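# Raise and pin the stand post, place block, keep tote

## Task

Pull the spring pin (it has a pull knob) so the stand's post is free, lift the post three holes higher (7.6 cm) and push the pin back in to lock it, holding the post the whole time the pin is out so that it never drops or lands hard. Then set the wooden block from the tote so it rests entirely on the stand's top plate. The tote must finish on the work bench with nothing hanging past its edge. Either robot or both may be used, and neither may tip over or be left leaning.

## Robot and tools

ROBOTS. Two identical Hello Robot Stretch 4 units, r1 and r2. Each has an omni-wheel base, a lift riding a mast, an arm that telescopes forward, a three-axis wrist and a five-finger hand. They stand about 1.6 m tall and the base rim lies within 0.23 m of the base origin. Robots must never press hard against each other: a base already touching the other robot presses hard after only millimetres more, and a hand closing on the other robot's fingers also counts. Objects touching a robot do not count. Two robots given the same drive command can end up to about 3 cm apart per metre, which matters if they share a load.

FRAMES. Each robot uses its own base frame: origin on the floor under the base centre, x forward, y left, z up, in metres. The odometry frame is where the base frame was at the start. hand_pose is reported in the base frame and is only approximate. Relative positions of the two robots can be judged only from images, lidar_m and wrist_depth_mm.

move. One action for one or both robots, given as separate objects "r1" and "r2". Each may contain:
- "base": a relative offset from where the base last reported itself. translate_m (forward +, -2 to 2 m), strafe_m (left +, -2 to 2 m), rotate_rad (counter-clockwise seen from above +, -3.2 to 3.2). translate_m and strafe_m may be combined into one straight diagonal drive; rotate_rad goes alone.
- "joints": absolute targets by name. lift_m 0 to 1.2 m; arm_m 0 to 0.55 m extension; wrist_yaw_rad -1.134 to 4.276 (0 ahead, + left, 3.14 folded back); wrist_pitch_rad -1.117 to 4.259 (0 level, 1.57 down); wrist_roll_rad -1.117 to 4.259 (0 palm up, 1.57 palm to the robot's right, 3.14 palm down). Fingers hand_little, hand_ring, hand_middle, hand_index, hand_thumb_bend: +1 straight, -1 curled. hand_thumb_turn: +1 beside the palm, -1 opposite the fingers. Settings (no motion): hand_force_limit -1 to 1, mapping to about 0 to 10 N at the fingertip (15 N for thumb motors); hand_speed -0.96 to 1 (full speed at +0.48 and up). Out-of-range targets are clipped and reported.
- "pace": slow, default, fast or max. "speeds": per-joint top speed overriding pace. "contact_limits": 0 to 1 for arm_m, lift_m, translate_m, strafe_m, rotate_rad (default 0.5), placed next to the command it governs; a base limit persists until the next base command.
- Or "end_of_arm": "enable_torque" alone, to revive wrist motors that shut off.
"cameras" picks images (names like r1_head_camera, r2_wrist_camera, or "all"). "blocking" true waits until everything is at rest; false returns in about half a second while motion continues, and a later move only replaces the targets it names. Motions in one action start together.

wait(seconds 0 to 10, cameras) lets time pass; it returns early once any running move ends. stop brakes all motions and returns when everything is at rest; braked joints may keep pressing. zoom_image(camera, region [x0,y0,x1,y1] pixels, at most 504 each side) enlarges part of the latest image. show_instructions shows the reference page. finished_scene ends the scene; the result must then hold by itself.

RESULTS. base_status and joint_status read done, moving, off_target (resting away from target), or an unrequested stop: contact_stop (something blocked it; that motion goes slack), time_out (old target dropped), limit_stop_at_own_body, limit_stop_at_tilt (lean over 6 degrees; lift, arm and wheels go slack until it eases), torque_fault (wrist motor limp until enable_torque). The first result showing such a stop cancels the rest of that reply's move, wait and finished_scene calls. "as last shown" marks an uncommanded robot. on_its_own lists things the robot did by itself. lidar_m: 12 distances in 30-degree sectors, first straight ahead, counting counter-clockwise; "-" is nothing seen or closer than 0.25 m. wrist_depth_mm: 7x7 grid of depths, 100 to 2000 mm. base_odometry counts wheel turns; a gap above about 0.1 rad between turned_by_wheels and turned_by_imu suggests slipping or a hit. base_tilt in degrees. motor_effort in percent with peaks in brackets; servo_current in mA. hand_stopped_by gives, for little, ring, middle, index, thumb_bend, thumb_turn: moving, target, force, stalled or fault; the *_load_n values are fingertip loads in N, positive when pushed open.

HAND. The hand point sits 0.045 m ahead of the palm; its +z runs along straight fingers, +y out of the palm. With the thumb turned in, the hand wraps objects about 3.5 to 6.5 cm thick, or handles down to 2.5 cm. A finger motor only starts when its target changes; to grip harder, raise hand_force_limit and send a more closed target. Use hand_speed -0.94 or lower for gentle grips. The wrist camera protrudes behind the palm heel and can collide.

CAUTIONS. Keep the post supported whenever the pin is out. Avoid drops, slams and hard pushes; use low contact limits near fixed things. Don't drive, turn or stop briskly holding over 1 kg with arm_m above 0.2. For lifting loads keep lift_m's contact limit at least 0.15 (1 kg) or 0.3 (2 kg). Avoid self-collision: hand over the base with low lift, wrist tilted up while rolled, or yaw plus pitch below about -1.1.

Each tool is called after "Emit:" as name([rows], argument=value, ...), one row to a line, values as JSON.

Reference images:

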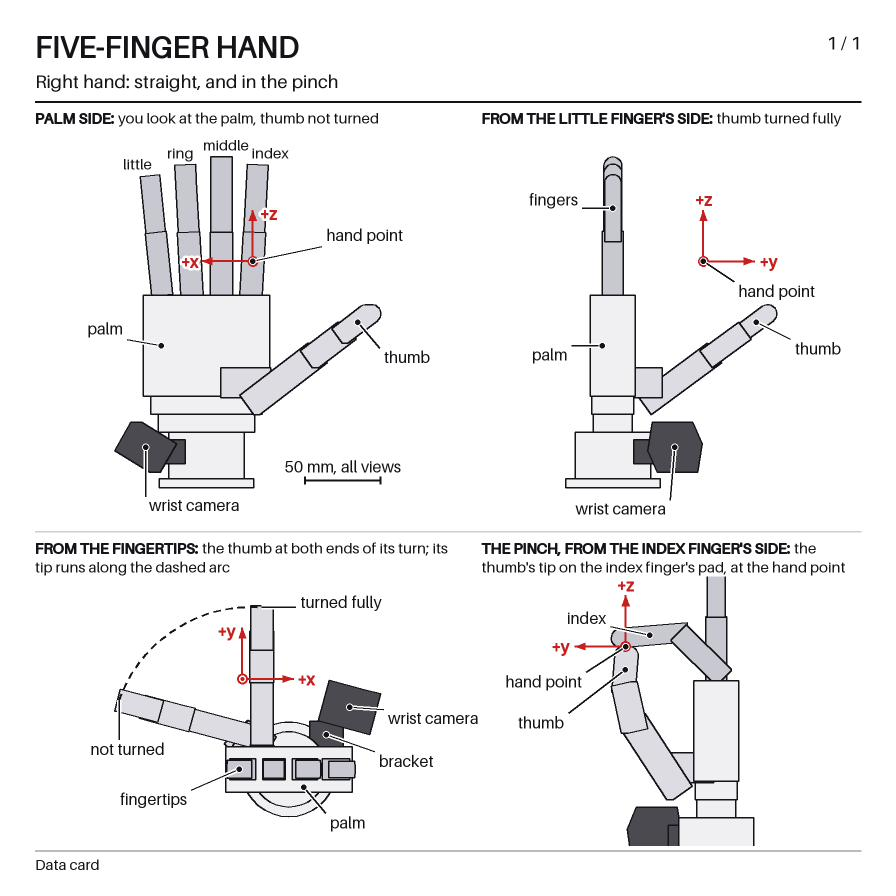

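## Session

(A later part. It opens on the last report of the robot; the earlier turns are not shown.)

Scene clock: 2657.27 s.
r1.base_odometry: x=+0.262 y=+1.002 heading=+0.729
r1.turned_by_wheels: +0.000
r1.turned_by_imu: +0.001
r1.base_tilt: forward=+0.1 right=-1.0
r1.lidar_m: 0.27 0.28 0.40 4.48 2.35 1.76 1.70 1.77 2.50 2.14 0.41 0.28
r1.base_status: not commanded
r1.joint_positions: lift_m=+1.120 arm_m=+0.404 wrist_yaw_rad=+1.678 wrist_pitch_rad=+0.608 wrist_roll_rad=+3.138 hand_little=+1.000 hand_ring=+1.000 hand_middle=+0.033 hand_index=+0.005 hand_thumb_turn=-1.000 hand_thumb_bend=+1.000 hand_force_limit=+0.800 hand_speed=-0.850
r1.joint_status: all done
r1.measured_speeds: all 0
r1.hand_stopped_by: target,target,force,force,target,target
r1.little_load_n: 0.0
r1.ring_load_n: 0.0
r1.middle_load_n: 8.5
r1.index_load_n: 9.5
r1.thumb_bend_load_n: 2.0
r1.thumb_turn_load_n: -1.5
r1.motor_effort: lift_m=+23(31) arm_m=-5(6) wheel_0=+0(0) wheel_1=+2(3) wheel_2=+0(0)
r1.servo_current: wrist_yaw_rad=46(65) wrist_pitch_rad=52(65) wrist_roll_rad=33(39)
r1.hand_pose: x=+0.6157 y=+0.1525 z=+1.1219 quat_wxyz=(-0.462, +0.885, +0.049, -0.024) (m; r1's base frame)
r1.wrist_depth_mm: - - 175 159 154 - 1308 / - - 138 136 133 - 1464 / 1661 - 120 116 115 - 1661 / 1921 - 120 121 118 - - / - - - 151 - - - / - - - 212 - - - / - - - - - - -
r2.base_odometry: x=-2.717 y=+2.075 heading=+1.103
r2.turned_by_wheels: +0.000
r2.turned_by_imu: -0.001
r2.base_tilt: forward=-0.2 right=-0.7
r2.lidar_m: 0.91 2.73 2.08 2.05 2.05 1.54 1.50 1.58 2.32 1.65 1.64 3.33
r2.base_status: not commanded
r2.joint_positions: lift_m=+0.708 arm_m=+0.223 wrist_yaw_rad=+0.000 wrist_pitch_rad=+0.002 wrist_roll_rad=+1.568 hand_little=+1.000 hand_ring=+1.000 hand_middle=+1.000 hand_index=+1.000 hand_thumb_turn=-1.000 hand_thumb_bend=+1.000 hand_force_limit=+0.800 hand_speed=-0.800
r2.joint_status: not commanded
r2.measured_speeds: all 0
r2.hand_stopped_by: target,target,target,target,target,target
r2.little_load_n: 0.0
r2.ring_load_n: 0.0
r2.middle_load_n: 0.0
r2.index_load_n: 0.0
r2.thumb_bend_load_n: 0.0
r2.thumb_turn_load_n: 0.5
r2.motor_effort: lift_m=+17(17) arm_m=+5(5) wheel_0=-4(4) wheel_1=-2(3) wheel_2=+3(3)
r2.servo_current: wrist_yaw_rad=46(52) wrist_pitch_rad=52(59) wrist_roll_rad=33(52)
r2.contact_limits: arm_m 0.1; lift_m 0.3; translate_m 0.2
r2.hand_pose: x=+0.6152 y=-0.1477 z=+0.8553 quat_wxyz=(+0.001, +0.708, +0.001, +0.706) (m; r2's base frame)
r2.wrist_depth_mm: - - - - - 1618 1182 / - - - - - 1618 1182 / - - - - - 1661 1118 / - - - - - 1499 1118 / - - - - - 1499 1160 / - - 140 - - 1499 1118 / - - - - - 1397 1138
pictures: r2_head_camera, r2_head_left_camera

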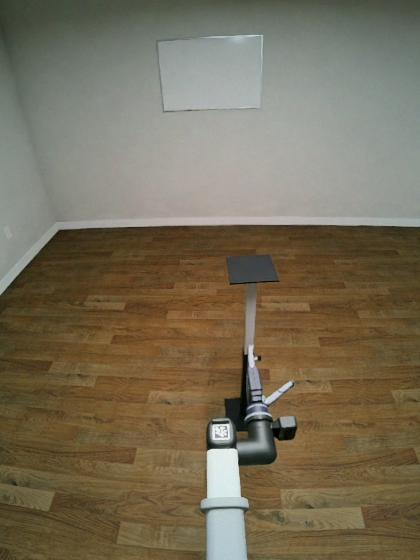

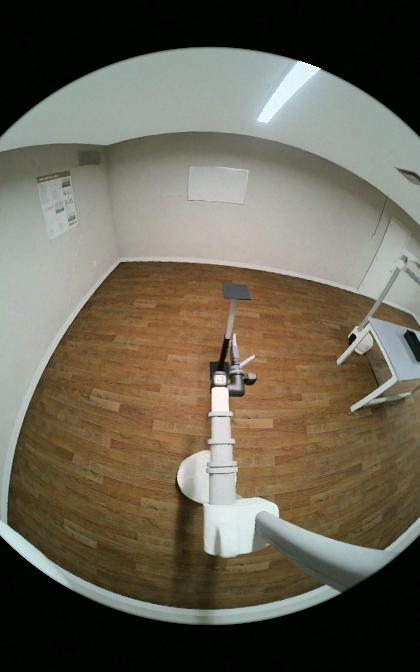

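Emit:
move(r1={"base": {"translate_m": -0.5}, "joints": {"arm_m": 0.2}, "pace": "slow"}, r2={"base": {"translate_m": -0.6}, "pace": "slow"}, cameras=["r1_wrist_camera"])

Emit:
move(r1={"base": {"rotate_rad": -1.49}, "pace": "slow"}, cameras=["r1_wrist_camera", "r1_head_camera"])

Scene clock: 2693.43 s.
move: r1 done; r2 done
r1.base_odometry: x=-0.111 y=+0.669 heading=+0.729
r1.turned_by_wheels: +0.000
r1.turned_by_imu: +0.004
r1.base_tilt: forward=+0.0 right=-0.8
r1.lidar_m: 0.40 0.38 1.13 4.47 1.65 1.25 1.18 1.25 1.77 4.23 2.27 0.80
r1.base_status: done
r1.joint_positions: lift_m=+1.120 arm_m=+0.200 wrist_yaw_rad=+1.678 wrist_pitch_rad=+0.608 wrist_roll_rad=+3.138 hand_little=+1.000 hand_ring=+1.000 hand_middle=+0.033 hand_index=+0.005 hand_thumb_turn=-1.000 hand_thumb_bend=+1.000 hand_force_limit=+0.800 hand_speed=-0.850
r1.joint_status: all done
r1.measured_speeds: all 0
r1.hand_stopped_by: target,target,force,force,target,target
r1.little_load_n: 0.0
r1.ring_load_n: 0.0
r1.middle_load_n: 8.5
r1.index_load_n: 9.0
r1.thumb_bend_load_n: 2.0
r1.thumb_turn_load_n: -1.0
r1.motor_effort: lift_m=+23(24) arm_m=-6(9) wheel_0=-4(6) wheel_1=-3(7) wheel_2=+3(9)
r1.servo_current: wrist_yaw_rad=39(72) wrist_pitch_rad=39(72) wrist_roll_rad=33(39)
r1.hand_pose: x=+0.4117 y=+0.1525 z=+1.1219 quat_wxyz=(-0.462, +0.885, +0.049, -0.024)
r1.wrist_depth_mm: 1205 1205 1205 159 154 1229 1255 / 1336 1336 1336 136 133 1430 1430 / - 1537 127 116 116 - 1661 / - 1808 1863 121 118 - - / - - - 151 - - - / - - - 213 - - - / - - - - - - -
r2.base_odometry: x=-2.988 y=+1.540 heading=+1.103
r2.turned_by_wheels: -0.001
r2.turned_by_imu: -0.005
r2.base_tilt: forward=-0.1 right=-0.7
r2.lidar_m: 1.52 2.80 2.15 2.09 1.21 0.94 0.88 0.93 1.40 4.84 1.87 2.36
r2.base_status: done
r2.joint_positions: lift_m=+0.708 arm_m=+0.223 wrist_yaw_rad=+0.000 wrist_pitch_rad=+0.002 wrist_roll_rad=+1.568 hand_little=+1.000 hand_ring=+1.000 hand_middle=+1.000 hand_index=+1.000 hand_thumb_turn=-1.000 hand_thumb_bend=+1.000 hand_force_limit=+0.800 hand_speed=-0.800
r2.joint_status: not commanded
r2.measured_speeds: all 0
r2.hand_stopped_by: target,target,target,target,target,target
r2.little_load_n: 0.0
r2.ring_load_n: 0.5
r2.middle_load_n: 0.0
r2.index_load_n: 0.0
r2.thumb_bend_load_n: 0.0
r2.thumb_turn_load_n: 0.0
r2.motor_effort: lift_m=+17(17) arm_m=+5(5) wheel_0=-6(12) wheel_1=-5(7) wheel_2=+4(12)
r2.servo_current: wrist_yaw_rad=33(59) wrist_pitch_rad=52(65) wrist_roll_rad=39(52)
r2.contact_limits: arm_m 0.1; lift_m 0.3
r2.hand_pose: x=+0.6152 y=-0.1477 z=+0.8553 quat_wxyz=(+0.001, +0.708, +0.001, +0.706)
r2.wrist_depth_mm: - - - - - 1618 1160 / - - - - - 1618 1182 / - - - - - 1618 1118 / - - - - - 1576 1098 / - - - - - 1499 1138 / - - 140 - - 1464 1118 / - - - - - 1366 1138
r1_wrist_camera: T_world_to_cam=[[-0.99768, -0.062, 0.02821, 0.41607], [-0.01571, 0.61246, 0.79035, -0.97144], [-0.06628, 0.78807, -0.61201, 0.75179]] pos_world=[0.44967, 0.0283, 1.21614]

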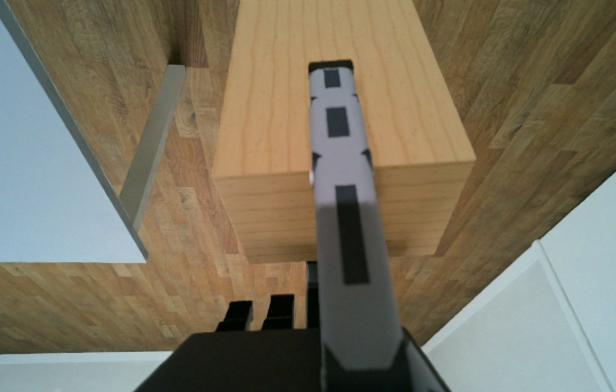

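Scene clock: 2696.20 s.
move: r1 done
r1.base_odometry: x=-0.111 y=+0.669 heading=-0.761
r1.turned_by_wheels: -1.490
r1.turned_by_imu: -1.502
r1.base_tilt: forward=+0.0 right=-0.9
r1.lidar_m: 0.38 0.36 0.78 0.77 0.82 4.60 3.59 1.58 1.24 1.18 1.28 1.91
r1.base_status: done
r1.joint_positions: lift_m=+1.120 arm_m=+0.200 wrist_yaw_rad=+1.679 wrist_pitch_rad=+0.608 wrist_roll_rad=+3.138 hand_little=+1.000 hand_ring=+1.000 hand_middle=+0.033 hand_index=+0.005 hand_thumb_turn=-1.000 hand_thumb_bend=+1.000 hand_force_limit=+0.800 hand_speed=-0.850
r1.joint_status: not commanded
r1.measured_speeds: all 0
r1.hand_stopped_by: target,target,force,force,target,target
r1.little_load_n: 0.0
r1.ring_load_n: 0.0
r1.middle_load_n: 8.0
r1.index_load_n: 9.0
r1.thumb_bend_load_n: 2.0
r1.thumb_turn_load_n: -1.0
r1.motor_effort: lift_m=+23(24) arm_m=-6(6) wheel_0=+3(7) wheel_1=+1(8) wheel_2=+2(8)
r1.servo_current: wrist_yaw_rad=46(65) wrist_pitch_rad=52(65) wrist_roll_rad=26(39)
r1.hand_pose: x=+0.4117 y=+0.1525 z=+1.1219 quat_wxyz=(-0.462, +0.885, +0.049, -0.024)
r1.wrist_depth_mm: 1255 1229 1205 159 154 1281 1255 / 1397 1397 1308 136 132 1397 1430 / 1618 1618 126 116 116 - 1661 / 1863 1983 125 121 118 - - / - - - 144 - - - / - - - - - - - / - - - - - - -
r2: as last shown
r2.turned_by_wheels: +0.000
r2.turned_by_imu: -0.001
r2.ring_load_n: 0.0
r2.motor_effort: lift_m=+17(17) arm_m=+5(5) wheel_0=-6(6) wheel_1=-5(5) wheel_2=+4(4)
r2.contact_limits: arm_m 0.1; lift_m 0.3
pictures: r1_head_camera, r1_wrist_camera
r1_wrist_camera: T_world_to_cam=[[-0.99766, -0.06222, 0.02825, 0.41602], [-0.01581, 0.61245, 0.79035, -0.9714], [-0.06647, 0.78806, -0.612, 0.75187]] pos_world=[0.44967, 0.0283, 1.21614]

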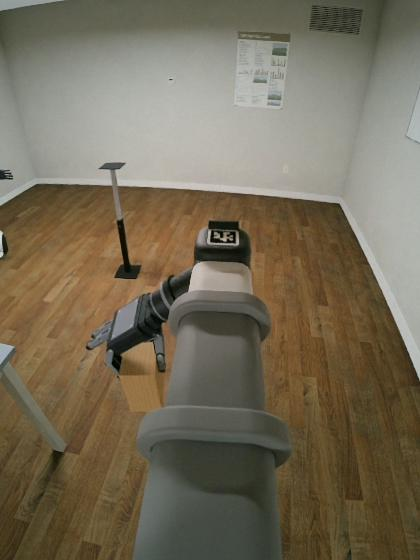

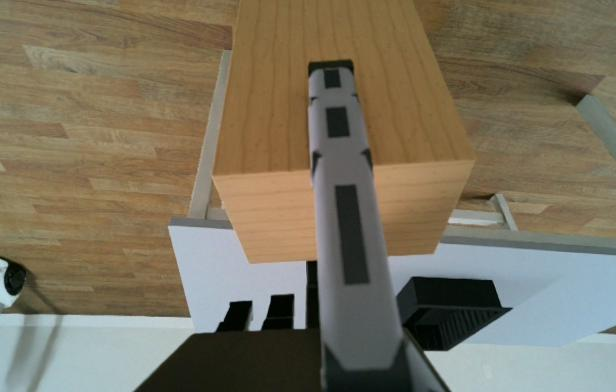

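Emit:
move(r1={"base": {"translate_m": 0.7}, "pace": "slow"}, cameras=[])

Emit:
move(r1={"base": {"translate_m": 0.55, "strafe_m": 0.66}, "pace": "slow"}, cameras=["r1_wrist_camera", "r1_head_camera"])

Scene clock: 2713.70 s.
move: r1 done
r1.base_odometry: x=+0.396 y=+0.187 heading=-0.760
r1.turned_by_wheels: +0.000
r1.turned_by_imu: +0.006
r1.base_tilt: forward=+0.1 right=-0.9
r1.lidar_m: 0.40 0.38 2.32 0.70 0.74 1.16 3.63 1.68 1.30 1.27 1.38 2.06
r1.base_status: done
r1.joint_positions: lift_m=+1.120 arm_m=+0.200 wrist_yaw_rad=+1.679 wrist_pitch_rad=+0.608 wrist_roll_rad=+3.138 hand_little=+1.000 hand_ring=+1.000 hand_middle=+0.033 hand_index=+0.005 hand_thumb_turn=-1.000 hand_thumb_bend=+1.000 hand_force_limit=+0.800 hand_speed=-0.850
r1.joint_status: not commanded
r1.measured_speeds: all 0
r1.hand_stopped_by: target,target,force,force,target,target
r1.little_load_n: 0.0
r1.ring_load_n: 0.0
r1.middle_load_n: 7.5
r1.index_load_n: 8.5
r1.thumb_bend_load_n: 1.5
r1.thumb_turn_load_n: -1.0
r1.motor_effort: lift_m=+24(24) arm_m=-5(6) wheel_0=+3(6) wheel_1=+2(8) wheel_2=-1(9)
r1.servo_current: wrist_yaw_rad=46(59) wrist_pitch_rad=52(65) wrist_roll_rad=33(46)
r1.hand_pose: x=+0.4117 y=+0.1525 z=+1.1219 quat_wxyz=(-0.462, +0.885, +0.049, -0.024)
r1.wrist_depth_mm: 1255 1255 1182 158 154 1281 1281 / 1397 1397 1281 135 132 1397 1430 / 1618 1618 127 116 116 - 1661 / 1983 1921 1863 126 118 - 1983 / - - - 152 - - - / - - - 212 - - - / - - - - - - -
r2: as last shown
r2.turned_by_imu: -0.003
r2.thumb_turn_load_n: 0.5
r2.contact_limits: arm_m 0.1; lift_m 0.3

Scene clock: 2723.57 s.
move: r1 done
r1.base_odometry: x=+1.249 y=+0.286 heading=-0.760
r1.turned_by_wheels: +0.000
r1.turned_by_imu: +0.003
r1.base_tilt: forward=+0.1 right=-0.8
r1.lidar_m: 0.39 0.39 1.46 2.70 0.71 0.54 0.52 2.58 2.04 1.99 2.13 3.11
r1.base_status: done
r1.joint_positions: lift_m=+1.120 arm_m=+0.200 wrist_yaw_rad=+1.679 wrist_pitch_rad=+0.608 wrist_roll_rad=+3.138 hand_little=+1.000 hand_ring=+1.000 hand_middle=+0.033 hand_index=+0.005 hand_thumb_turn=-1.000 hand_thumb_bend=+1.000 hand_force_limit=+0.800 hand_speed=-0.850
r1.joint_status: not commanded
r1.measured_speeds: all 0
r1.hand_stopped_by: target,target,force,force,target,target
r1.little_load_n: 0.0
r1.ring_load_n: 0.0
r1.middle_load_n: 6.5
r1.index_load_n: 7.5
r1.thumb_bend_load_n: 1.5
r1.thumb_turn_load_n: -1.0
r1.motor_effort: lift_m=+23(24) arm_m=-5(6) wheel_0=-4(6) wheel_1=+4(10) wheel_2=-1(7)
r1.servo_current: wrist_yaw_rad=46(65) wrist_pitch_rad=39(72) wrist_roll_rad=33(39)
r1.hand_pose: x=+0.4117 y=+0.1525 z=+1.1219 quat_wxyz=(-0.462, +0.885, +0.049, -0.024)
r1.wrist_depth_mm: 1229 1205 1182 157 153 1229 1281 / 1430 1397 1336 135 132 1397 1397 / 1618 1576 127 116 116 - 1618 / 1921 1921 1756 126 118 - - / - - - 153 - - - / - - - 211 - - - / - - - - - - -
r2: as last shown
r2.lidar_m: 1.50 2.79 2.16 2.09 1.21 0.91 0.88 0.92 1.42 4.84 1.87 1.66
r2.contact_limits: arm_m 0.1; lift_m 0.3
pictures: r1_head_camera, r1_wrist_camera
r1_wrist_camera: T_world_to_cam=[[-0.99766, -0.06222, 0.02825, 0.41592], [-0.01581, 0.61245, 0.79035, -0.9714], [-0.06647, 0.78806, -0.612, 0.75186]] pos_world=[0.44957, 0.0283, 1.21614]

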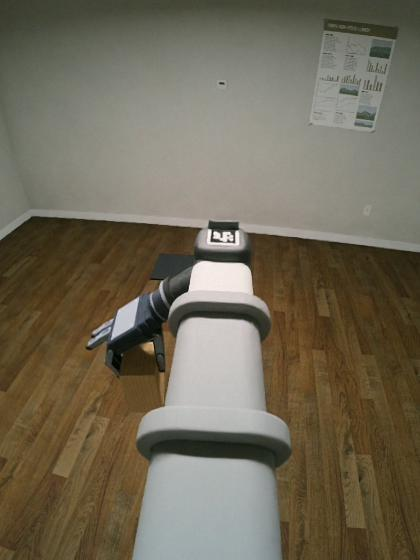

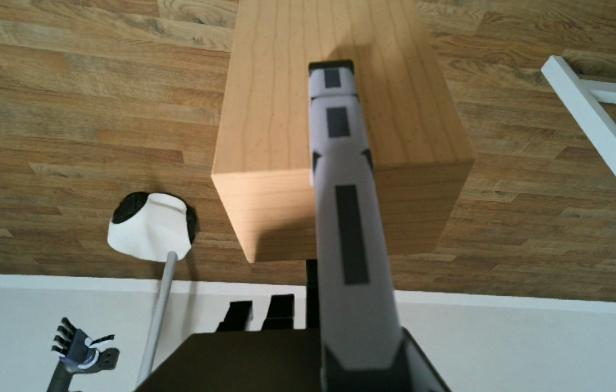

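Emit:
move(r1={"joints": {"hand_index": -0.1, "hand_middle": -0.1, "hand_force_limit": 0.8, "hand_speed": -0.94}}, cameras=["r1_wrist_camera"])

Scene clock: 2731.53 s.
move: r1 off_target
r1.base_odometry: x=+1.249 y=+0.286 heading=-0.760
r1.turned_by_wheels: +0.000
r1.turned_by_imu: +0.001
r1.base_tilt: forward=+0.0 right=-0.9
r1.lidar_m: 0.37 0.40 1.46 2.72 0.71 0.55 0.54 2.59 2.02 1.99 2.12 3.10
r1.base_status: not commanded
r1.joint_positions: lift_m=+1.120 arm_m=+0.200 wrist_yaw_rad=+1.679 wrist_pitch_rad=+0.608 wrist_roll_rad=+3.138 hand_little=+1.000 hand_ring=+1.000 hand_middle=+0.025 hand_index=+0.002 hand_thumb_turn=-1.000 hand_thumb_bend=+1.000 hand_force_limit=+0.800 hand_speed=-0.940
r1.joint_status: hand_middle off_target (ended at +0.025, target -0.100); hand_index off_target (ended at +0.002, target -0.100); the others done
r1.measured_speeds: all 0
r1.hand_stopped_by: target,target,force,force,target,target
r1.little_load_n: 0.0
r1.ring_load_n: 0.0
r1.middle_load_n: 10.5
r1.index_load_n: 8.5
r1.thumb_bend_load_n: 2.0
r1.thumb_turn_load_n: -0.5
r1.motor_effort: lift_m=+23(24) arm_m=-5(6) wheel_0=-4(4) wheel_1=+4(4) wheel_2=-1(1)
r1.servo_current: wrist_yaw_rad=39(59) wrist_pitch_rad=39(59) wrist_roll_rad=26(39)
r1.hand_pose: x=+0.4117 y=+0.1525 z=+1.1219 quat_wxyz=(-0.462, +0.885, +0.049, -0.024)
r1.wrist_depth_mm: 1255 1255 1182 157 152 1255 1281 / 1366 1430 1336 135 131 1366 1366 / 1661 1576 126 116 115 - 1708 / 1921 1863 1756 126 118 - - / - - - 153 - - - / - - - 213 - - - / - - - - - - -
r2: as last shown
r2.turned_by_imu: -0.001
r2.contact_limits: arm_m 0.1; lift_m 0.3
r1_wrist_camera: T_world_to_cam=[[-0.99766, -0.06222, 0.02825, 0.41592], [-0.01581, 0.61245, 0.79035, -0.9714], [-0.06647, 0.78806, -0.612, 0.75186]] pos_world=[0.44957, 0.0283, 1.21614]

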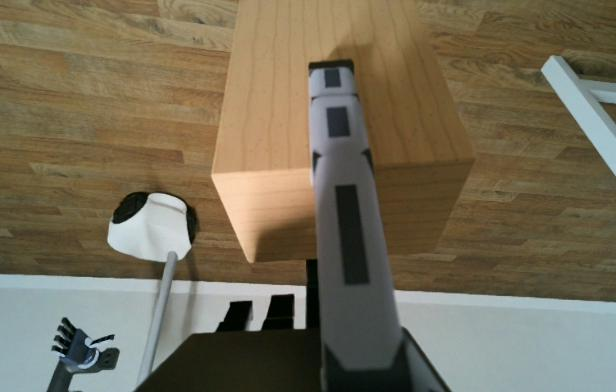

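Emit:
move(r1={"base": {"translate_m": 0.2, "strafe_m": 0.05}, "pace": "slow"}, cameras=["r1_head_camera", "r1_head_left_camera", "r2_head_camera", "r2_wrist_camera"])

Scene clock: 2793.33 s.
move: r1 done
r1.base_odometry: x=+1.429 y=+0.184 heading=-0.760
r1.turned_by_wheels: +0.000
r1.turned_by_imu: +0.002
r1.base_tilt: forward=+0.1 right=-0.8
r1.lidar_m: 0.40 0.39 1.32 2.63 0.94 0.73 0.71 2.68 2.11 2.06 2.19 2.91
r1.base_status: done
r1.joint_positions: lift_m=+1.120 arm_m=+0.200 wrist_yaw_rad=+1.679 wrist_pitch_rad=+0.608 wrist_roll_rad=+3.138 hand_little=+1.000 hand_ring=+1.000 hand_middle=+0.025 hand_index=+0.002 hand_thumb_turn=-1.000 hand_thumb_bend=+1.000 hand_force_limit=+0.800 hand_speed=-0.940
r1.joint_status: not commanded
r1.measured_speeds: all 0
r1.hand_stopped_by: target,target,force,force,target,target
r1.little_load_n: 0.0
r1.ring_load_n: 0.0
r1.middle_load_n: 10.0
r1.index_load_n: 8.5
r1.thumb_bend_load_n: 2.0
r1.thumb_turn_load_n: -0.5
r1.motor_effort: lift_m=+23(24) arm_m=-5(6) wheel_0=+2(5) wheel_1=+2(8) wheel_2=-2(8)
r1.servo_current: wrist_yaw_rad=26(59) wrist_pitch_rad=59(72) wrist_roll_rad=33(39)
r1.hand_pose: x=+0.4117 y=+0.1525 z=+1.1219 quat_wxyz=(-0.462, +0.885, +0.049, -0.024)
r1.wrist_depth_mm: 1229 1229 1205 157 152 1255 1255 / 1397 1366 1308 135 132 1397 1464 / 1618 1661 127 116 116 - 1661 / 1921 1863 125 126 118 - - / - - - 153 - - - / - - - 212 - - - / - - - - - - -
r2: as last shown
r2.turned_by_imu: -0.002
r2.lidar_m: 1.50 2.81 2.14 2.10 1.21 0.91 0.88 0.94 1.44 4.84 1.87 1.54
r2.middle_load_n: -0.5
r2.contact_limits: arm_m 0.1; lift_m 0.3
r2_wrist_camera: T_world_to_cam=[[-0.04212, -0.02039, -0.99891, 0.89253], [-0.04496, 0.99882, -0.01849, 0.17988], [0.9981, 0.04413, -0.04299, -0.41115]] pos_world=[0.45605, -0.14333, 0.8772]

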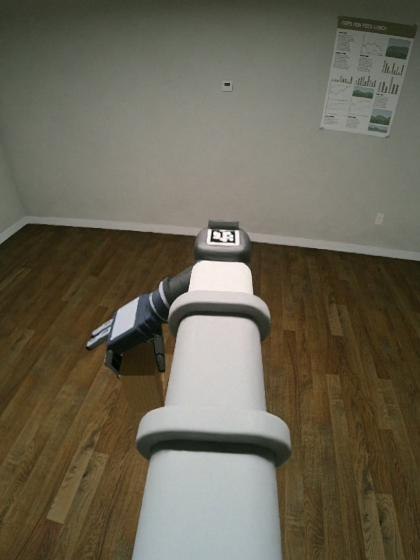

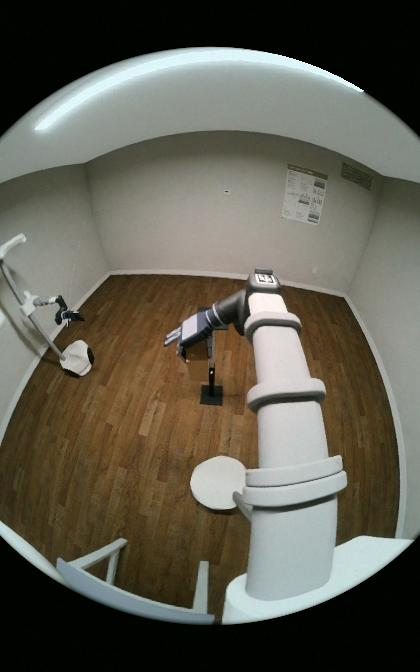

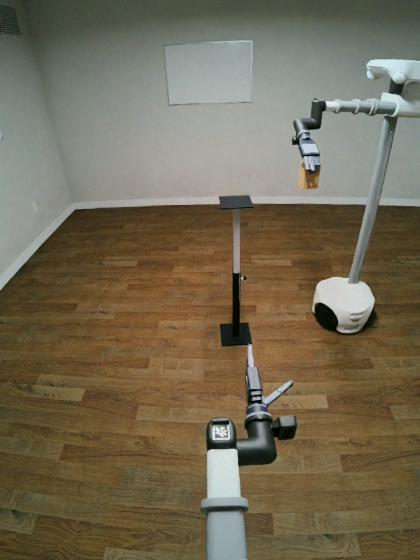

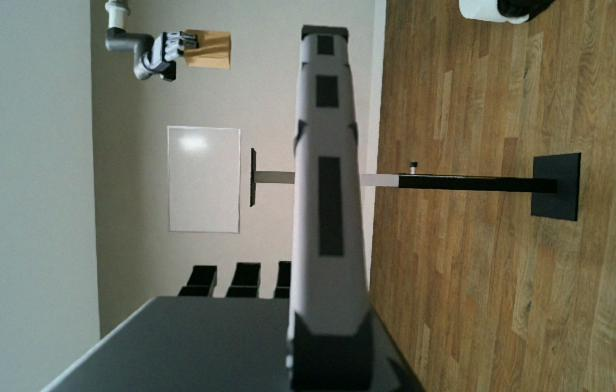

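Emit:
zoom_image(camera="r2_head_camera", region=[200, 80, 400, 360])

Emit:
zoom_image(camera="r2_wrist_camera", region=[80, 0, 300, 220])

Scaled by 1.800 from the camera's image (finer frame: 1200x1600).

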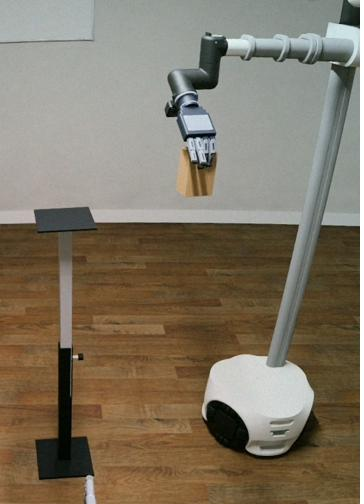

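Scaled by 2.291.

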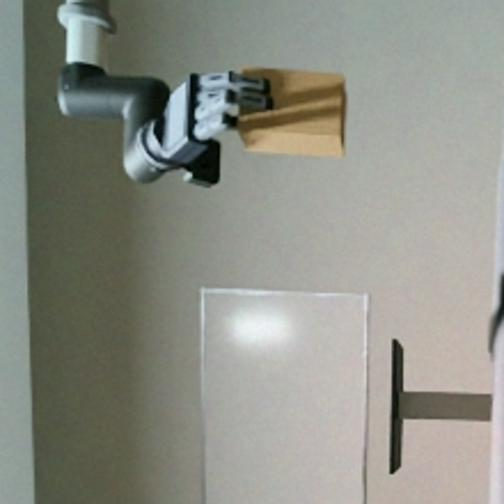

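Emit:
move(r1={"base": {"translate_m": 0.2}, "pace": "slow"}, cameras=[])

Emit:
move(r1={"joints": {"arm_m": 0.361}, "speeds": {"arm_m": 0.05}}, cameras=["r1_wrist_camera", "r1_head_camera", "r1_head_left_camera", "r2_head_camera", "r2_wrist_camera"])

Scene clock: 2815.90 s.
move: r1 done
r1.base_odometry: x=+1.574 y=+0.046 heading=-0.760
r1.turned_by_wheels: +0.000
r1.turned_by_imu: +0.000
r1.base_tilt: forward=+0.0 right=-0.8
r1.lidar_m: 0.42 0.38 1.17 2.60 2.85 0.92 0.89 2.73 2.12 2.07 2.21 2.70
r1.base_status: done
r1.joint_positions: lift_m=+1.120 arm_m=+0.200 wrist_yaw_rad=+1.679 wrist_pitch_rad=+0.608 wrist_roll_rad=+3.138 hand_little=+1.000 hand_ring=+1.000 hand_middle=+0.025 hand_index=+0.002 hand_thumb_turn=-1.000 hand_thumb_bend=+1.000 hand_force_limit=+0.800 hand_speed=-0.940
r1.joint_status: not commanded
r1.measured_speeds: all 0
r1.hand_stopped_by: target,target,force,force,target,target
r1.little_load_n: 0.0
r1.ring_load_n: 0.0
r1.middle_load_n: 10.0
r1.index_load_n: 8.5
r1.thumb_bend_load_n: 2.0
r1.thumb_turn_load_n: -0.5
r1.motor_effort: lift_m=+24(24) arm_m=-5(6) wheel_0=+2(6) wheel_1=+2(7) wheel_2=-3(8)
r1.servo_current: wrist_yaw_rad=39(59) wrist_pitch_rad=46(65) wrist_roll_rad=33(46)
r1.hand_pose: x=+0.4117 y=+0.1525 z=+1.1219 quat_wxyz=(-0.462, +0.885, +0.049, -0.024)
r1.wrist_depth_mm: 271 271 265 157 153 1255 1281 / 1397 1397 1336 135 132 1397 1464 / 1661 1661 127 116 116 - 1708 / 1921 1921 1808 126 118 - - / - - - 153 - - - / - - - 212 - - - / - - - - - - -
r2: as last shown
r2.lidar_m: 1.48 2.81 2.16 2.10 1.25 0.94 0.89 0.94 1.43 4.82 1.88 1.65
r2.ring_load_n: -0.5
r2.middle_load_n: 0.0
r2.thumb_turn_load_n: 0.0
r2.contact_limits: arm_m 0.1; lift_m 0.3
r2.wrist_depth_mm: - - - - - - 1078 / - - - - - 1708 1138 / - - - - - 1618 1118 / - - - - - 1576 1098 / - - - - - 1464 1160 / - - 140 - - 1499 1118 / - - - - - 1397 1138

Scene clock: 2819.53 s.
move: r1 done
r1.base_odometry: x=+1.574 y=+0.046 heading=-0.760
r1.turned_by_wheels: +0.000
r1.turned_by_imu: +0.001
r1.base_tilt: forward=+0.1 right=-0.9
r1.lidar_m: 0.48 0.50 1.19 2.61 2.84 0.93 0.91 2.72 2.13 2.08 2.23 2.69
r1.base_status: not commanded
r1.joint_positions: lift_m=+1.120 arm_m=+0.361 wrist_yaw_rad=+1.679 wrist_pitch_rad=+0.608 wrist_roll_rad=+3.138 hand_little=+1.000 hand_ring=+1.000 hand_middle=+0.025 hand_index=+0.002 hand_thumb_turn=-1.000 hand_thumb_bend=+1.000 hand_force_limit=+0.800 hand_speed=-0.940
r1.joint_status: all done
r1.measured_speeds: all 0
r1.hand_stopped_by: target,target,force,force,target,target
r1.little_load_n: 0.0
r1.ring_load_n: -0.5
r1.middle_load_n: 10.0
r1.index_load_n: 8.5
r1.thumb_bend_load_n: 2.0
r1.thumb_turn_load_n: -0.5
r1.motor_effort: lift_m=+23(24) arm_m=+6(10) wheel_0=+2(2) wheel_1=+2(2) wheel_2=-3(3)
r1.servo_current: wrist_yaw_rad=52(59) wrist_pitch_rad=52(65) wrist_roll_rad=39(39)
r1.hand_pose: x=+0.5724 y=+0.1525 z=+1.1219 quat_wxyz=(-0.462, +0.885, +0.049, -0.024)
r1.wrist_depth_mm: 1229 1255 279 157 153 1255 1281 / 1397 1397 1308 135 132 1397 1430 / 1618 1618 127 116 116 - 1708 / 1921 1921 1863 126 118 - - / - - - 153 - - - / - - - 212 - - - / - - - - - - -
r2: as last shown
r2.turned_by_imu: -0.001
r2.ring_load_n: 0.0
r2.middle_load_n: -0.5
r2.contact_limits: arm_m 0.1; lift_m 0.3
pictures: r1_head_camera, r1_head_left_camera, r1_wrist_camera, r2_head_camera, r2_wrist_camera
r1_wrist_camera: T_world_to_cam=[[-0.99766, -0.06222, 0.02825, 0.57635], [-0.01581, 0.61245, 0.79035, -0.96886], [-0.06647, 0.78806, -0.612, 0.76255]] pos_world=[0.61037, 0.0283, 1.21614]
r2_wrist_camera: T_world_to_cam=[[-0.04212, -0.02039, -0.99891, 0.89253], [-0.04496, 0.99882, -0.01849, 0.17988], [0.9981, 0.04413, -0.04299, -0.41115]] pos_world=[0.45605, -0.14333, 0.8772]

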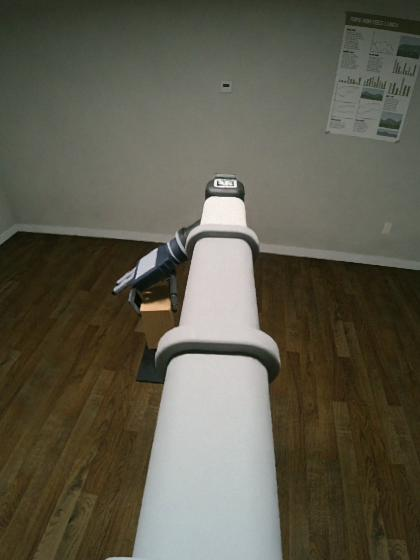

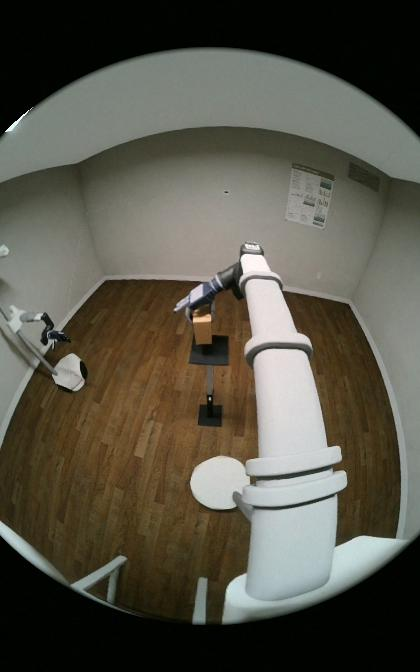

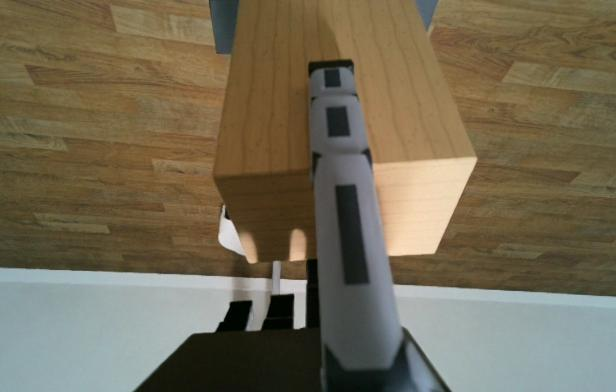

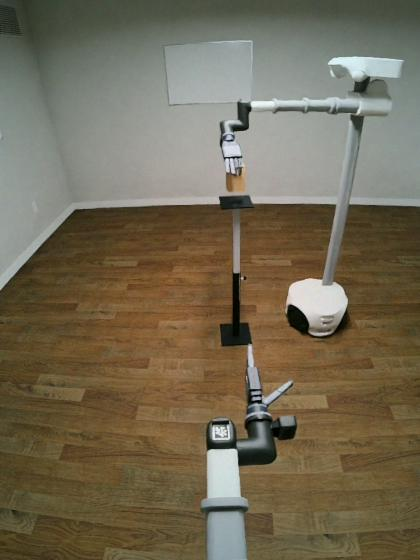

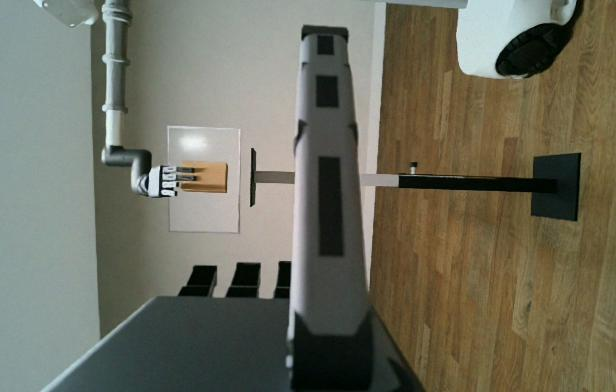

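Emit:
zoom_image(camera="r2_wrist_camera", region=[150, 110, 290, 250])

Emit:
zoom_image(camera="r2_head_camera", region=[190, 90, 290, 230])

Emit:
zoom_image(camera="r1_head_left_camera", region=[150, 230, 290, 440])

Emit:
zoom_image(camera="r1_head_camera", region=[90, 230, 230, 420])

Scaled by 3.600.

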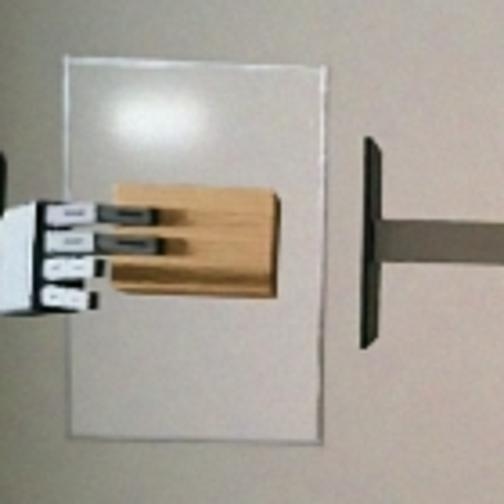

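Scaled by 3.600 from the camera's image (finer frame: 1200x1600).

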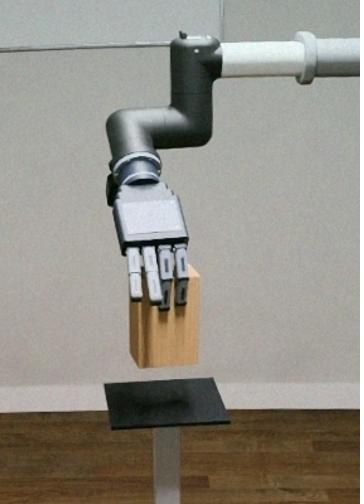

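Scaled by 2.400 from the camera's image (finer frame: 600x960).

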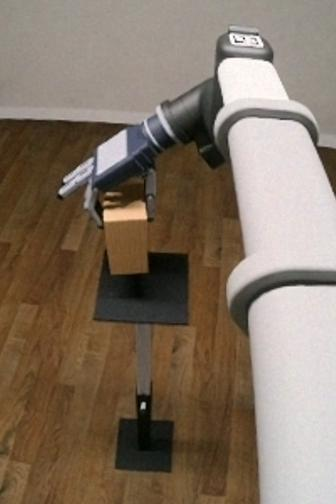

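Scaled by 2.653 from the camera's image (finer frame: 1200x1600).

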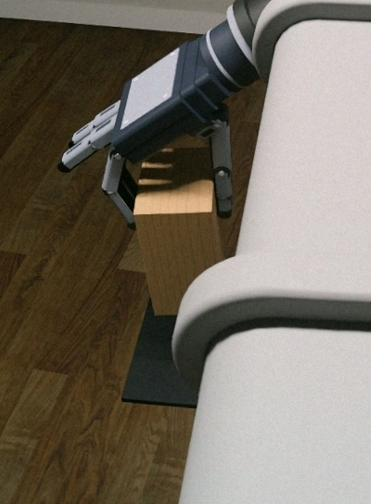

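Emit:
move(r1={"base": {"strafe_m": -0.022}, "pace": "slow"}, cameras=["r1_head_camera", "r1_head_left_camera", "r1_wrist_camera", "r2_wrist_camera"])

Emit:
zoom_image(camera="r1_head_left_camera", region=[150, 280, 270, 400])

Emit:
zoom_image(camera="r2_wrist_camera", region=[150, 110, 290, 250])

Scene clock: 2858.80 s.
move: r1 done
r1.base_odometry: x=+1.558 y=+0.031 heading=-0.760
r1.turned_by_wheels: +0.000
r1.turned_by_imu: +0.004
r1.base_tilt: forward=+0.1 right=-0.9
r1.lidar_m: 0.48 0.51 1.20 2.62 2.87 0.94 0.92 2.70 2.10 2.06 2.19 2.68
r1.base_status: done
r1.joint_positions: lift_m=+1.120 arm_m=+0.361 wrist_yaw_rad=+1.679 wrist_pitch_rad=+0.608 wrist_roll_rad=+3.138 hand_little=+1.000 hand_ring=+1.000 hand_middle=+0.025 hand_index=+0.002 hand_thumb_turn=-1.000 hand_thumb_bend=+1.000 hand_force_limit=+0.800 hand_speed=-0.940
r1.joint_status: not commanded
r1.measured_speeds: all 0
r1.hand_stopped_by: target,target,force,force,target,target
r1.little_load_n: 0.0
r1.ring_load_n: 0.0
r1.middle_load_n: 10.0
r1.index_load_n: 8.5
r1.thumb_bend_load_n: 2.0
r1.thumb_turn_load_n: -0.5
r1.motor_effort: lift_m=+24(24) arm_m=+6(7) wheel_0=+3(7) wheel_1=-1(5) wheel_2=+0(2)
r1.servo_current: wrist_yaw_rad=39(65) wrist_pitch_rad=52(72) wrist_roll_rad=33(46)
r1.hand_pose: x=+0.5724 y=+0.1525 z=+1.1219 quat_wxyz=(-0.462, +0.885, +0.049, -0.024)
r1.wrist_depth_mm: 1229 1229 279 157 153 1255 1255 / 1397 1397 1336 135 132 1430 1397 / 1618 1618 127 116 116 - 1661 / 1863 1921 1808 126 118 - - / - - - 153 - - - / - - - 212 - - - / - - - - - - -
r2.base_odometry: x=-2.988 y=+1.540 heading=+1.103
r2.turned_by_wheels: +0.000
r2.turned_by_imu: -0.001
r2.base_tilt: forward=-0.1 right=-0.7
r2.lidar_m: 1.49 2.80 2.13 2.09 1.24 0.93 0.88 0.93 1.39 4.84 1.88 1.65
r2.base_status: not commanded
r2.joint_positions: lift_m=+0.708 arm_m=+0.223 wrist_yaw_rad=+0.000 wrist_pitch_rad=+0.002 wrist_roll_rad=+1.568 hand_little=+1.000 hand_ring=+1.000 hand_middle=+1.000 hand_index=+1.000 hand_thumb_turn=-1.000 hand_thumb_bend=+1.000 hand_force_limit=+0.800 hand_speed=-0.800
r2.joint_status: not commanded
r2.measured_speeds: all 0
r2.hand_stopped_by: target,target,target,target,target,target
r2.little_load_n: 0.0
r2.ring_load_n: 0.0
r2.middle_load_n: 0.0
r2.index_load_n: 0.0
r2.thumb_bend_load_n: 0.0
r2.thumb_turn_load_n: 0.0
r2.motor_effort: lift_m=+17(17) arm_m=+5(5) wheel_0=-6(6) wheel_1=-5(5) wheel_2=+4(4)
r2.servo_current: wrist_yaw_rad=39(52) wrist_pitch_rad=46(59) wrist_roll_rad=33(52)
r2.contact_limits: arm_m 0.1; lift_m 0.3
r2.hand_pose: x=+0.6152 y=-0.1477 z=+0.8553 quat_wxyz=(+0.001, +0.708, +0.001, +0.706)
r2.wrist_depth_mm: - - - - - - 1138 / - - - - - 1708 1118 / - - - - - 1618 1138 / - - - - - 1576 1098 / - - - - - 1499 1160 / - - 140 - - 1464 1098 / - - - - - 1366 1138
r1_wrist_camera: T_world_to_cam=[[-0.99766, -0.06222, 0.02825, 0.57635], [-0.01581, 0.61245, 0.79035, -0.96886], [-0.06647, 0.78806, -0.612, 0.76255]] pos_world=[0.61037, 0.0283, 1.21614]
r2_wrist_camera: T_world_to_cam=[[-0.04212, -0.02039, -0.99891, 0.89253], [-0.04496, 0.99882, -0.01849, 0.17988], [0.9981, 0.04413, -0.04299, -0.41115]] pos_world=[0.45605, -0.14333, 0.8772]

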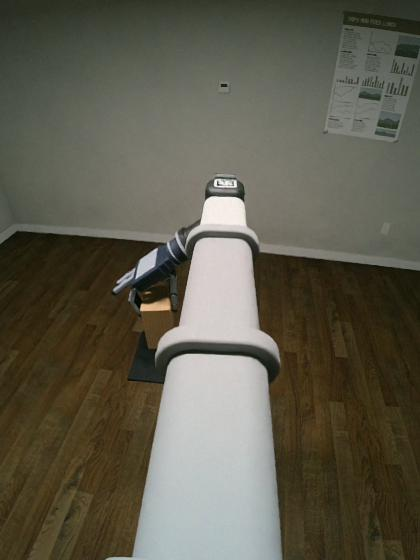

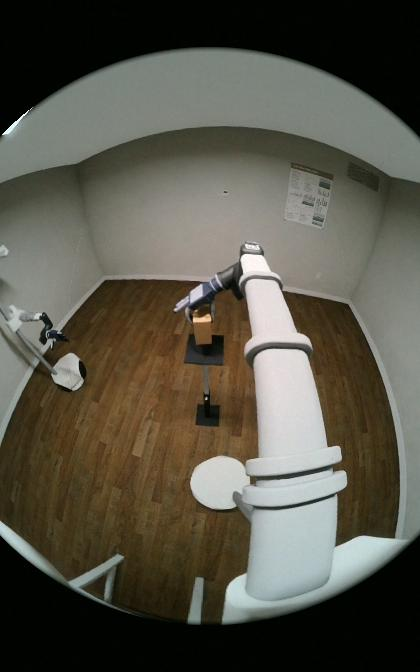

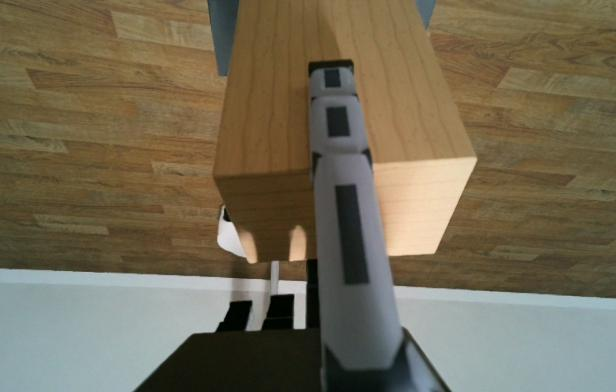

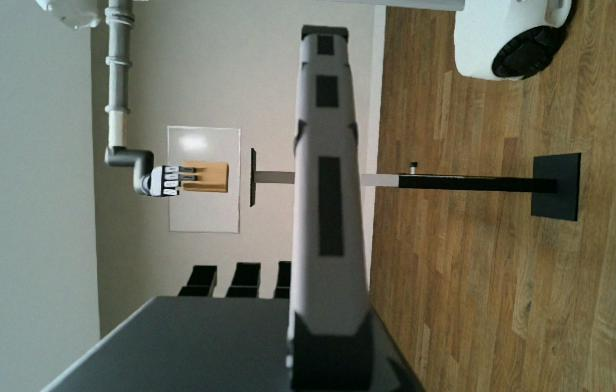

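Scaled by 4.200 from the camera's image (finer frame: 600x960).

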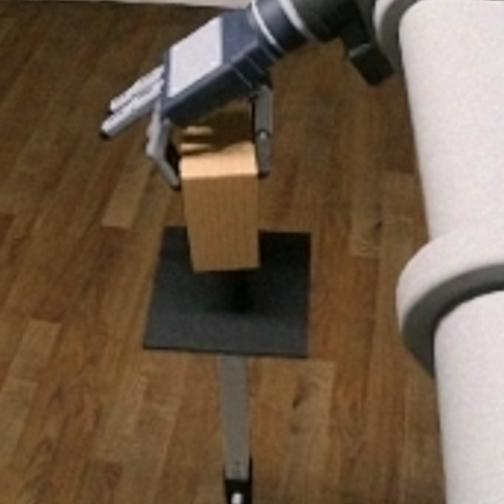

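Scaled by 3.600.

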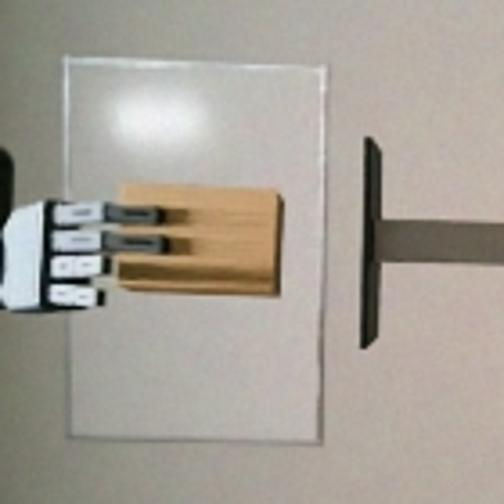

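Emit:
move(r1={"joints": {"lift_m": 1.09}, "speeds": {"lift_m": 0.03}}, cameras=["r2_wrist_camera"])

Emit:
zoom_image(camera="r2_wrist_camera", region=[180, 130, 270, 220])

Scene clock: 2873.17 s.
move: r1 done
r1.base_odometry: x=+1.558 y=+0.031 heading=-0.760
r1.turned_by_wheels: +0.000
r1.turned_by_imu: +0.002
r1.base_tilt: forward=+0.1 right=-0.8
r1.lidar_m: 0.48 0.49 1.20 2.63 2.88 0.94 0.92 2.69 2.08 2.05 2.20 2.71
r1.base_status: not commanded
r1.joint_positions: lift_m=+1.090 arm_m=+0.361 wrist_yaw_rad=+1.679 wrist_pitch_rad=+0.608 wrist_roll_rad=+3.138 hand_little=+1.000 hand_ring=+1.000 hand_middle=+0.025 hand_index=+0.002 hand_thumb_turn=-1.000 hand_thumb_bend=+1.000 hand_force_limit=+0.800 hand_speed=-0.940
r1.joint_status: all done
r1.measured_speeds: all 0
r1.hand_stopped_by: target,target,force,force,target,target
r1.little_load_n: 0.0
r1.ring_load_n: 0.0
r1.middle_load_n: 10.5
r1.index_load_n: 8.5
r1.thumb_bend_load_n: 2.0
r1.thumb_turn_load_n: -0.5
r1.motor_effort: lift_m=+19(24) arm_m=+6(6) wheel_0=+3(3) wheel_1=+0(1) wheel_2=+0(0)
r1.servo_current: wrist_yaw_rad=39(59) wrist_pitch_rad=52(72) wrist_roll_rad=39(39)
r1.hand_pose: x=+0.5724 y=+0.1525 z=+1.0923 quat_wxyz=(-0.462, +0.885, +0.049, -0.024)
r1.wrist_depth_mm: 1182 1205 243 157 153 1229 1255 / 1366 1336 282 135 132 1366 1397 / 1576 1618 127 116 116 - 1661 / 1863 1921 1808 126 118 - 1983 / - - - 153 - - - / - - - 213 - - - / - - - - - - -
r2: as last shown
r2.thumb_turn_load_n: 0.5
r2.contact_limits: arm_m 0.1; lift_m 0.3
r2_wrist_camera: T_world_to_cam=[[-0.04212, -0.02039, -0.99891, 0.89253], [-0.04496, 0.99882, -0.01849, 0.17988], [0.9981, 0.04413, -0.04299, -0.41115]] pos_world=[0.45605, -0.14333, 0.8772]

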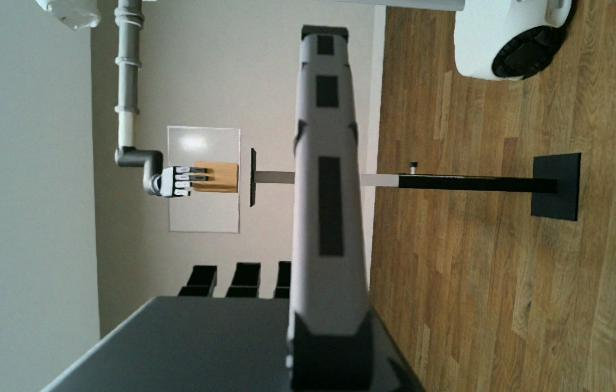

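Scaled by 5.600.

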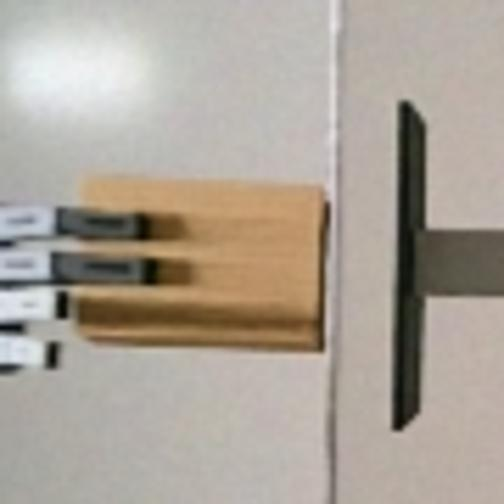

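Emit:
move(r1={"joints": {"lift_m": 1.07}, "speeds": {"lift_m": 0.03}}, cameras=["r2_wrist_camera", "r2_head_camera"])

Emit:
zoom_image(camera="r2_wrist_camera", region=[180, 130, 270, 220])

Emit:
zoom_image(camera="r2_head_camera", region=[200, 140, 270, 230])

Scene clock: 2894.20 s.
move: r1 done
r1.base_odometry: x=+1.558 y=+0.031 heading=-0.760
r1.turned_by_wheels: +0.000
r1.turned_by_imu: +0.002
r1.base_tilt: forward=+0.0 right=-0.8
r1.lidar_m: 0.50 0.51 1.21 2.64 2.87 0.93 0.92 2.68 2.10 2.07 2.21 2.72
r1.base_status: not commanded
r1.joint_positions: lift_m=+1.070 arm_m=+0.361 wrist_yaw_rad=+1.679 wrist_pitch_rad=+0.608 wrist_roll_rad=+3.138 hand_little=+1.000 hand_ring=+1.000 hand_middle=+0.025 hand_index=+0.002 hand_thumb_turn=-1.000 hand_thumb_bend=+1.000 hand_force_limit=+0.800 hand_speed=-0.940
r1.joint_status: all done
r1.measured_speeds: all 0
r1.hand_stopped_by: target,target,force,force,target,target
r1.little_load_n: 0.0
r1.ring_load_n: -0.5
r1.middle_load_n: 10.5
r1.index_load_n: 8.5
r1.thumb_bend_load_n: 2.0
r1.thumb_turn_load_n: -0.5
r1.motor_effort: lift_m=+19(23) arm_m=+6(6) wheel_0=+3(3) wheel_1=+0(1) wheel_2=+0(0)
r1.servo_current: wrist_yaw_rad=59(59) wrist_pitch_rad=46(59) wrist_roll_rad=33(39)
r1.hand_pose: x=+0.5724 y=+0.1525 z=+1.0723 quat_wxyz=(-0.462, +0.885, +0.049, -0.024)
r1.wrist_depth_mm: 1182 1160 216 158 153 1205 1205 / 1366 1336 240 135 132 1366 1366 / 1537 1576 127 116 116 - 1576 / 1863 1863 1808 126 118 - 1983 / - - - 153 - - - / - - - 213 - - - / - - - - - - -
r2: as last shown
r2.little_load_n: 0.5
r2.contact_limits: arm_m 0.1; lift_m 0.3
pictures: r2_head_camera, r2_wrist_camera
r2_wrist_camera: T_world_to_cam=[[-0.04212, -0.02039, -0.99891, 0.89253], [-0.04496, 0.99882, -0.01849, 0.17988], [0.9981, 0.04413, -0.04299, -0.41115]] pos_world=[0.45605, -0.14333, 0.8772]

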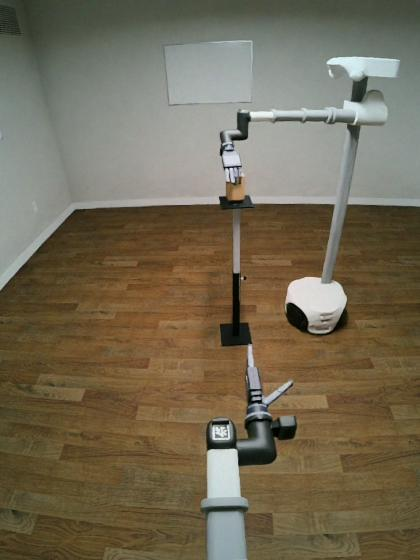

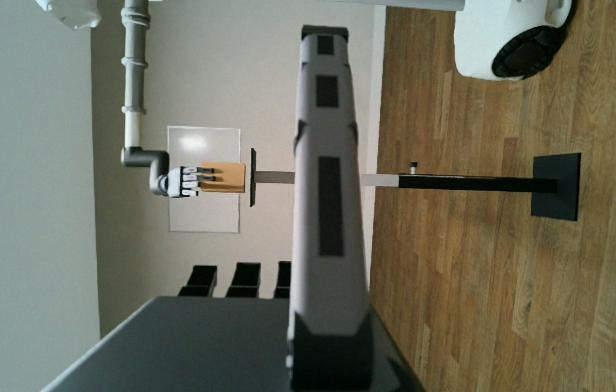

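Scaled by 5.600.

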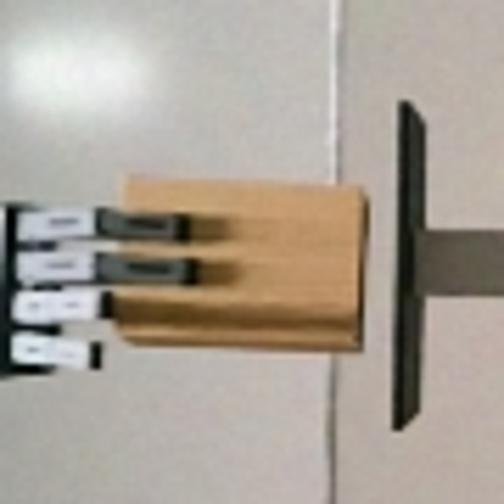

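Scaled by 5.600 from the camera's image (finer frame: 1200x1600).

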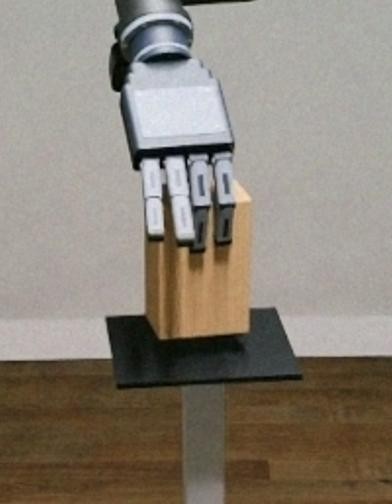

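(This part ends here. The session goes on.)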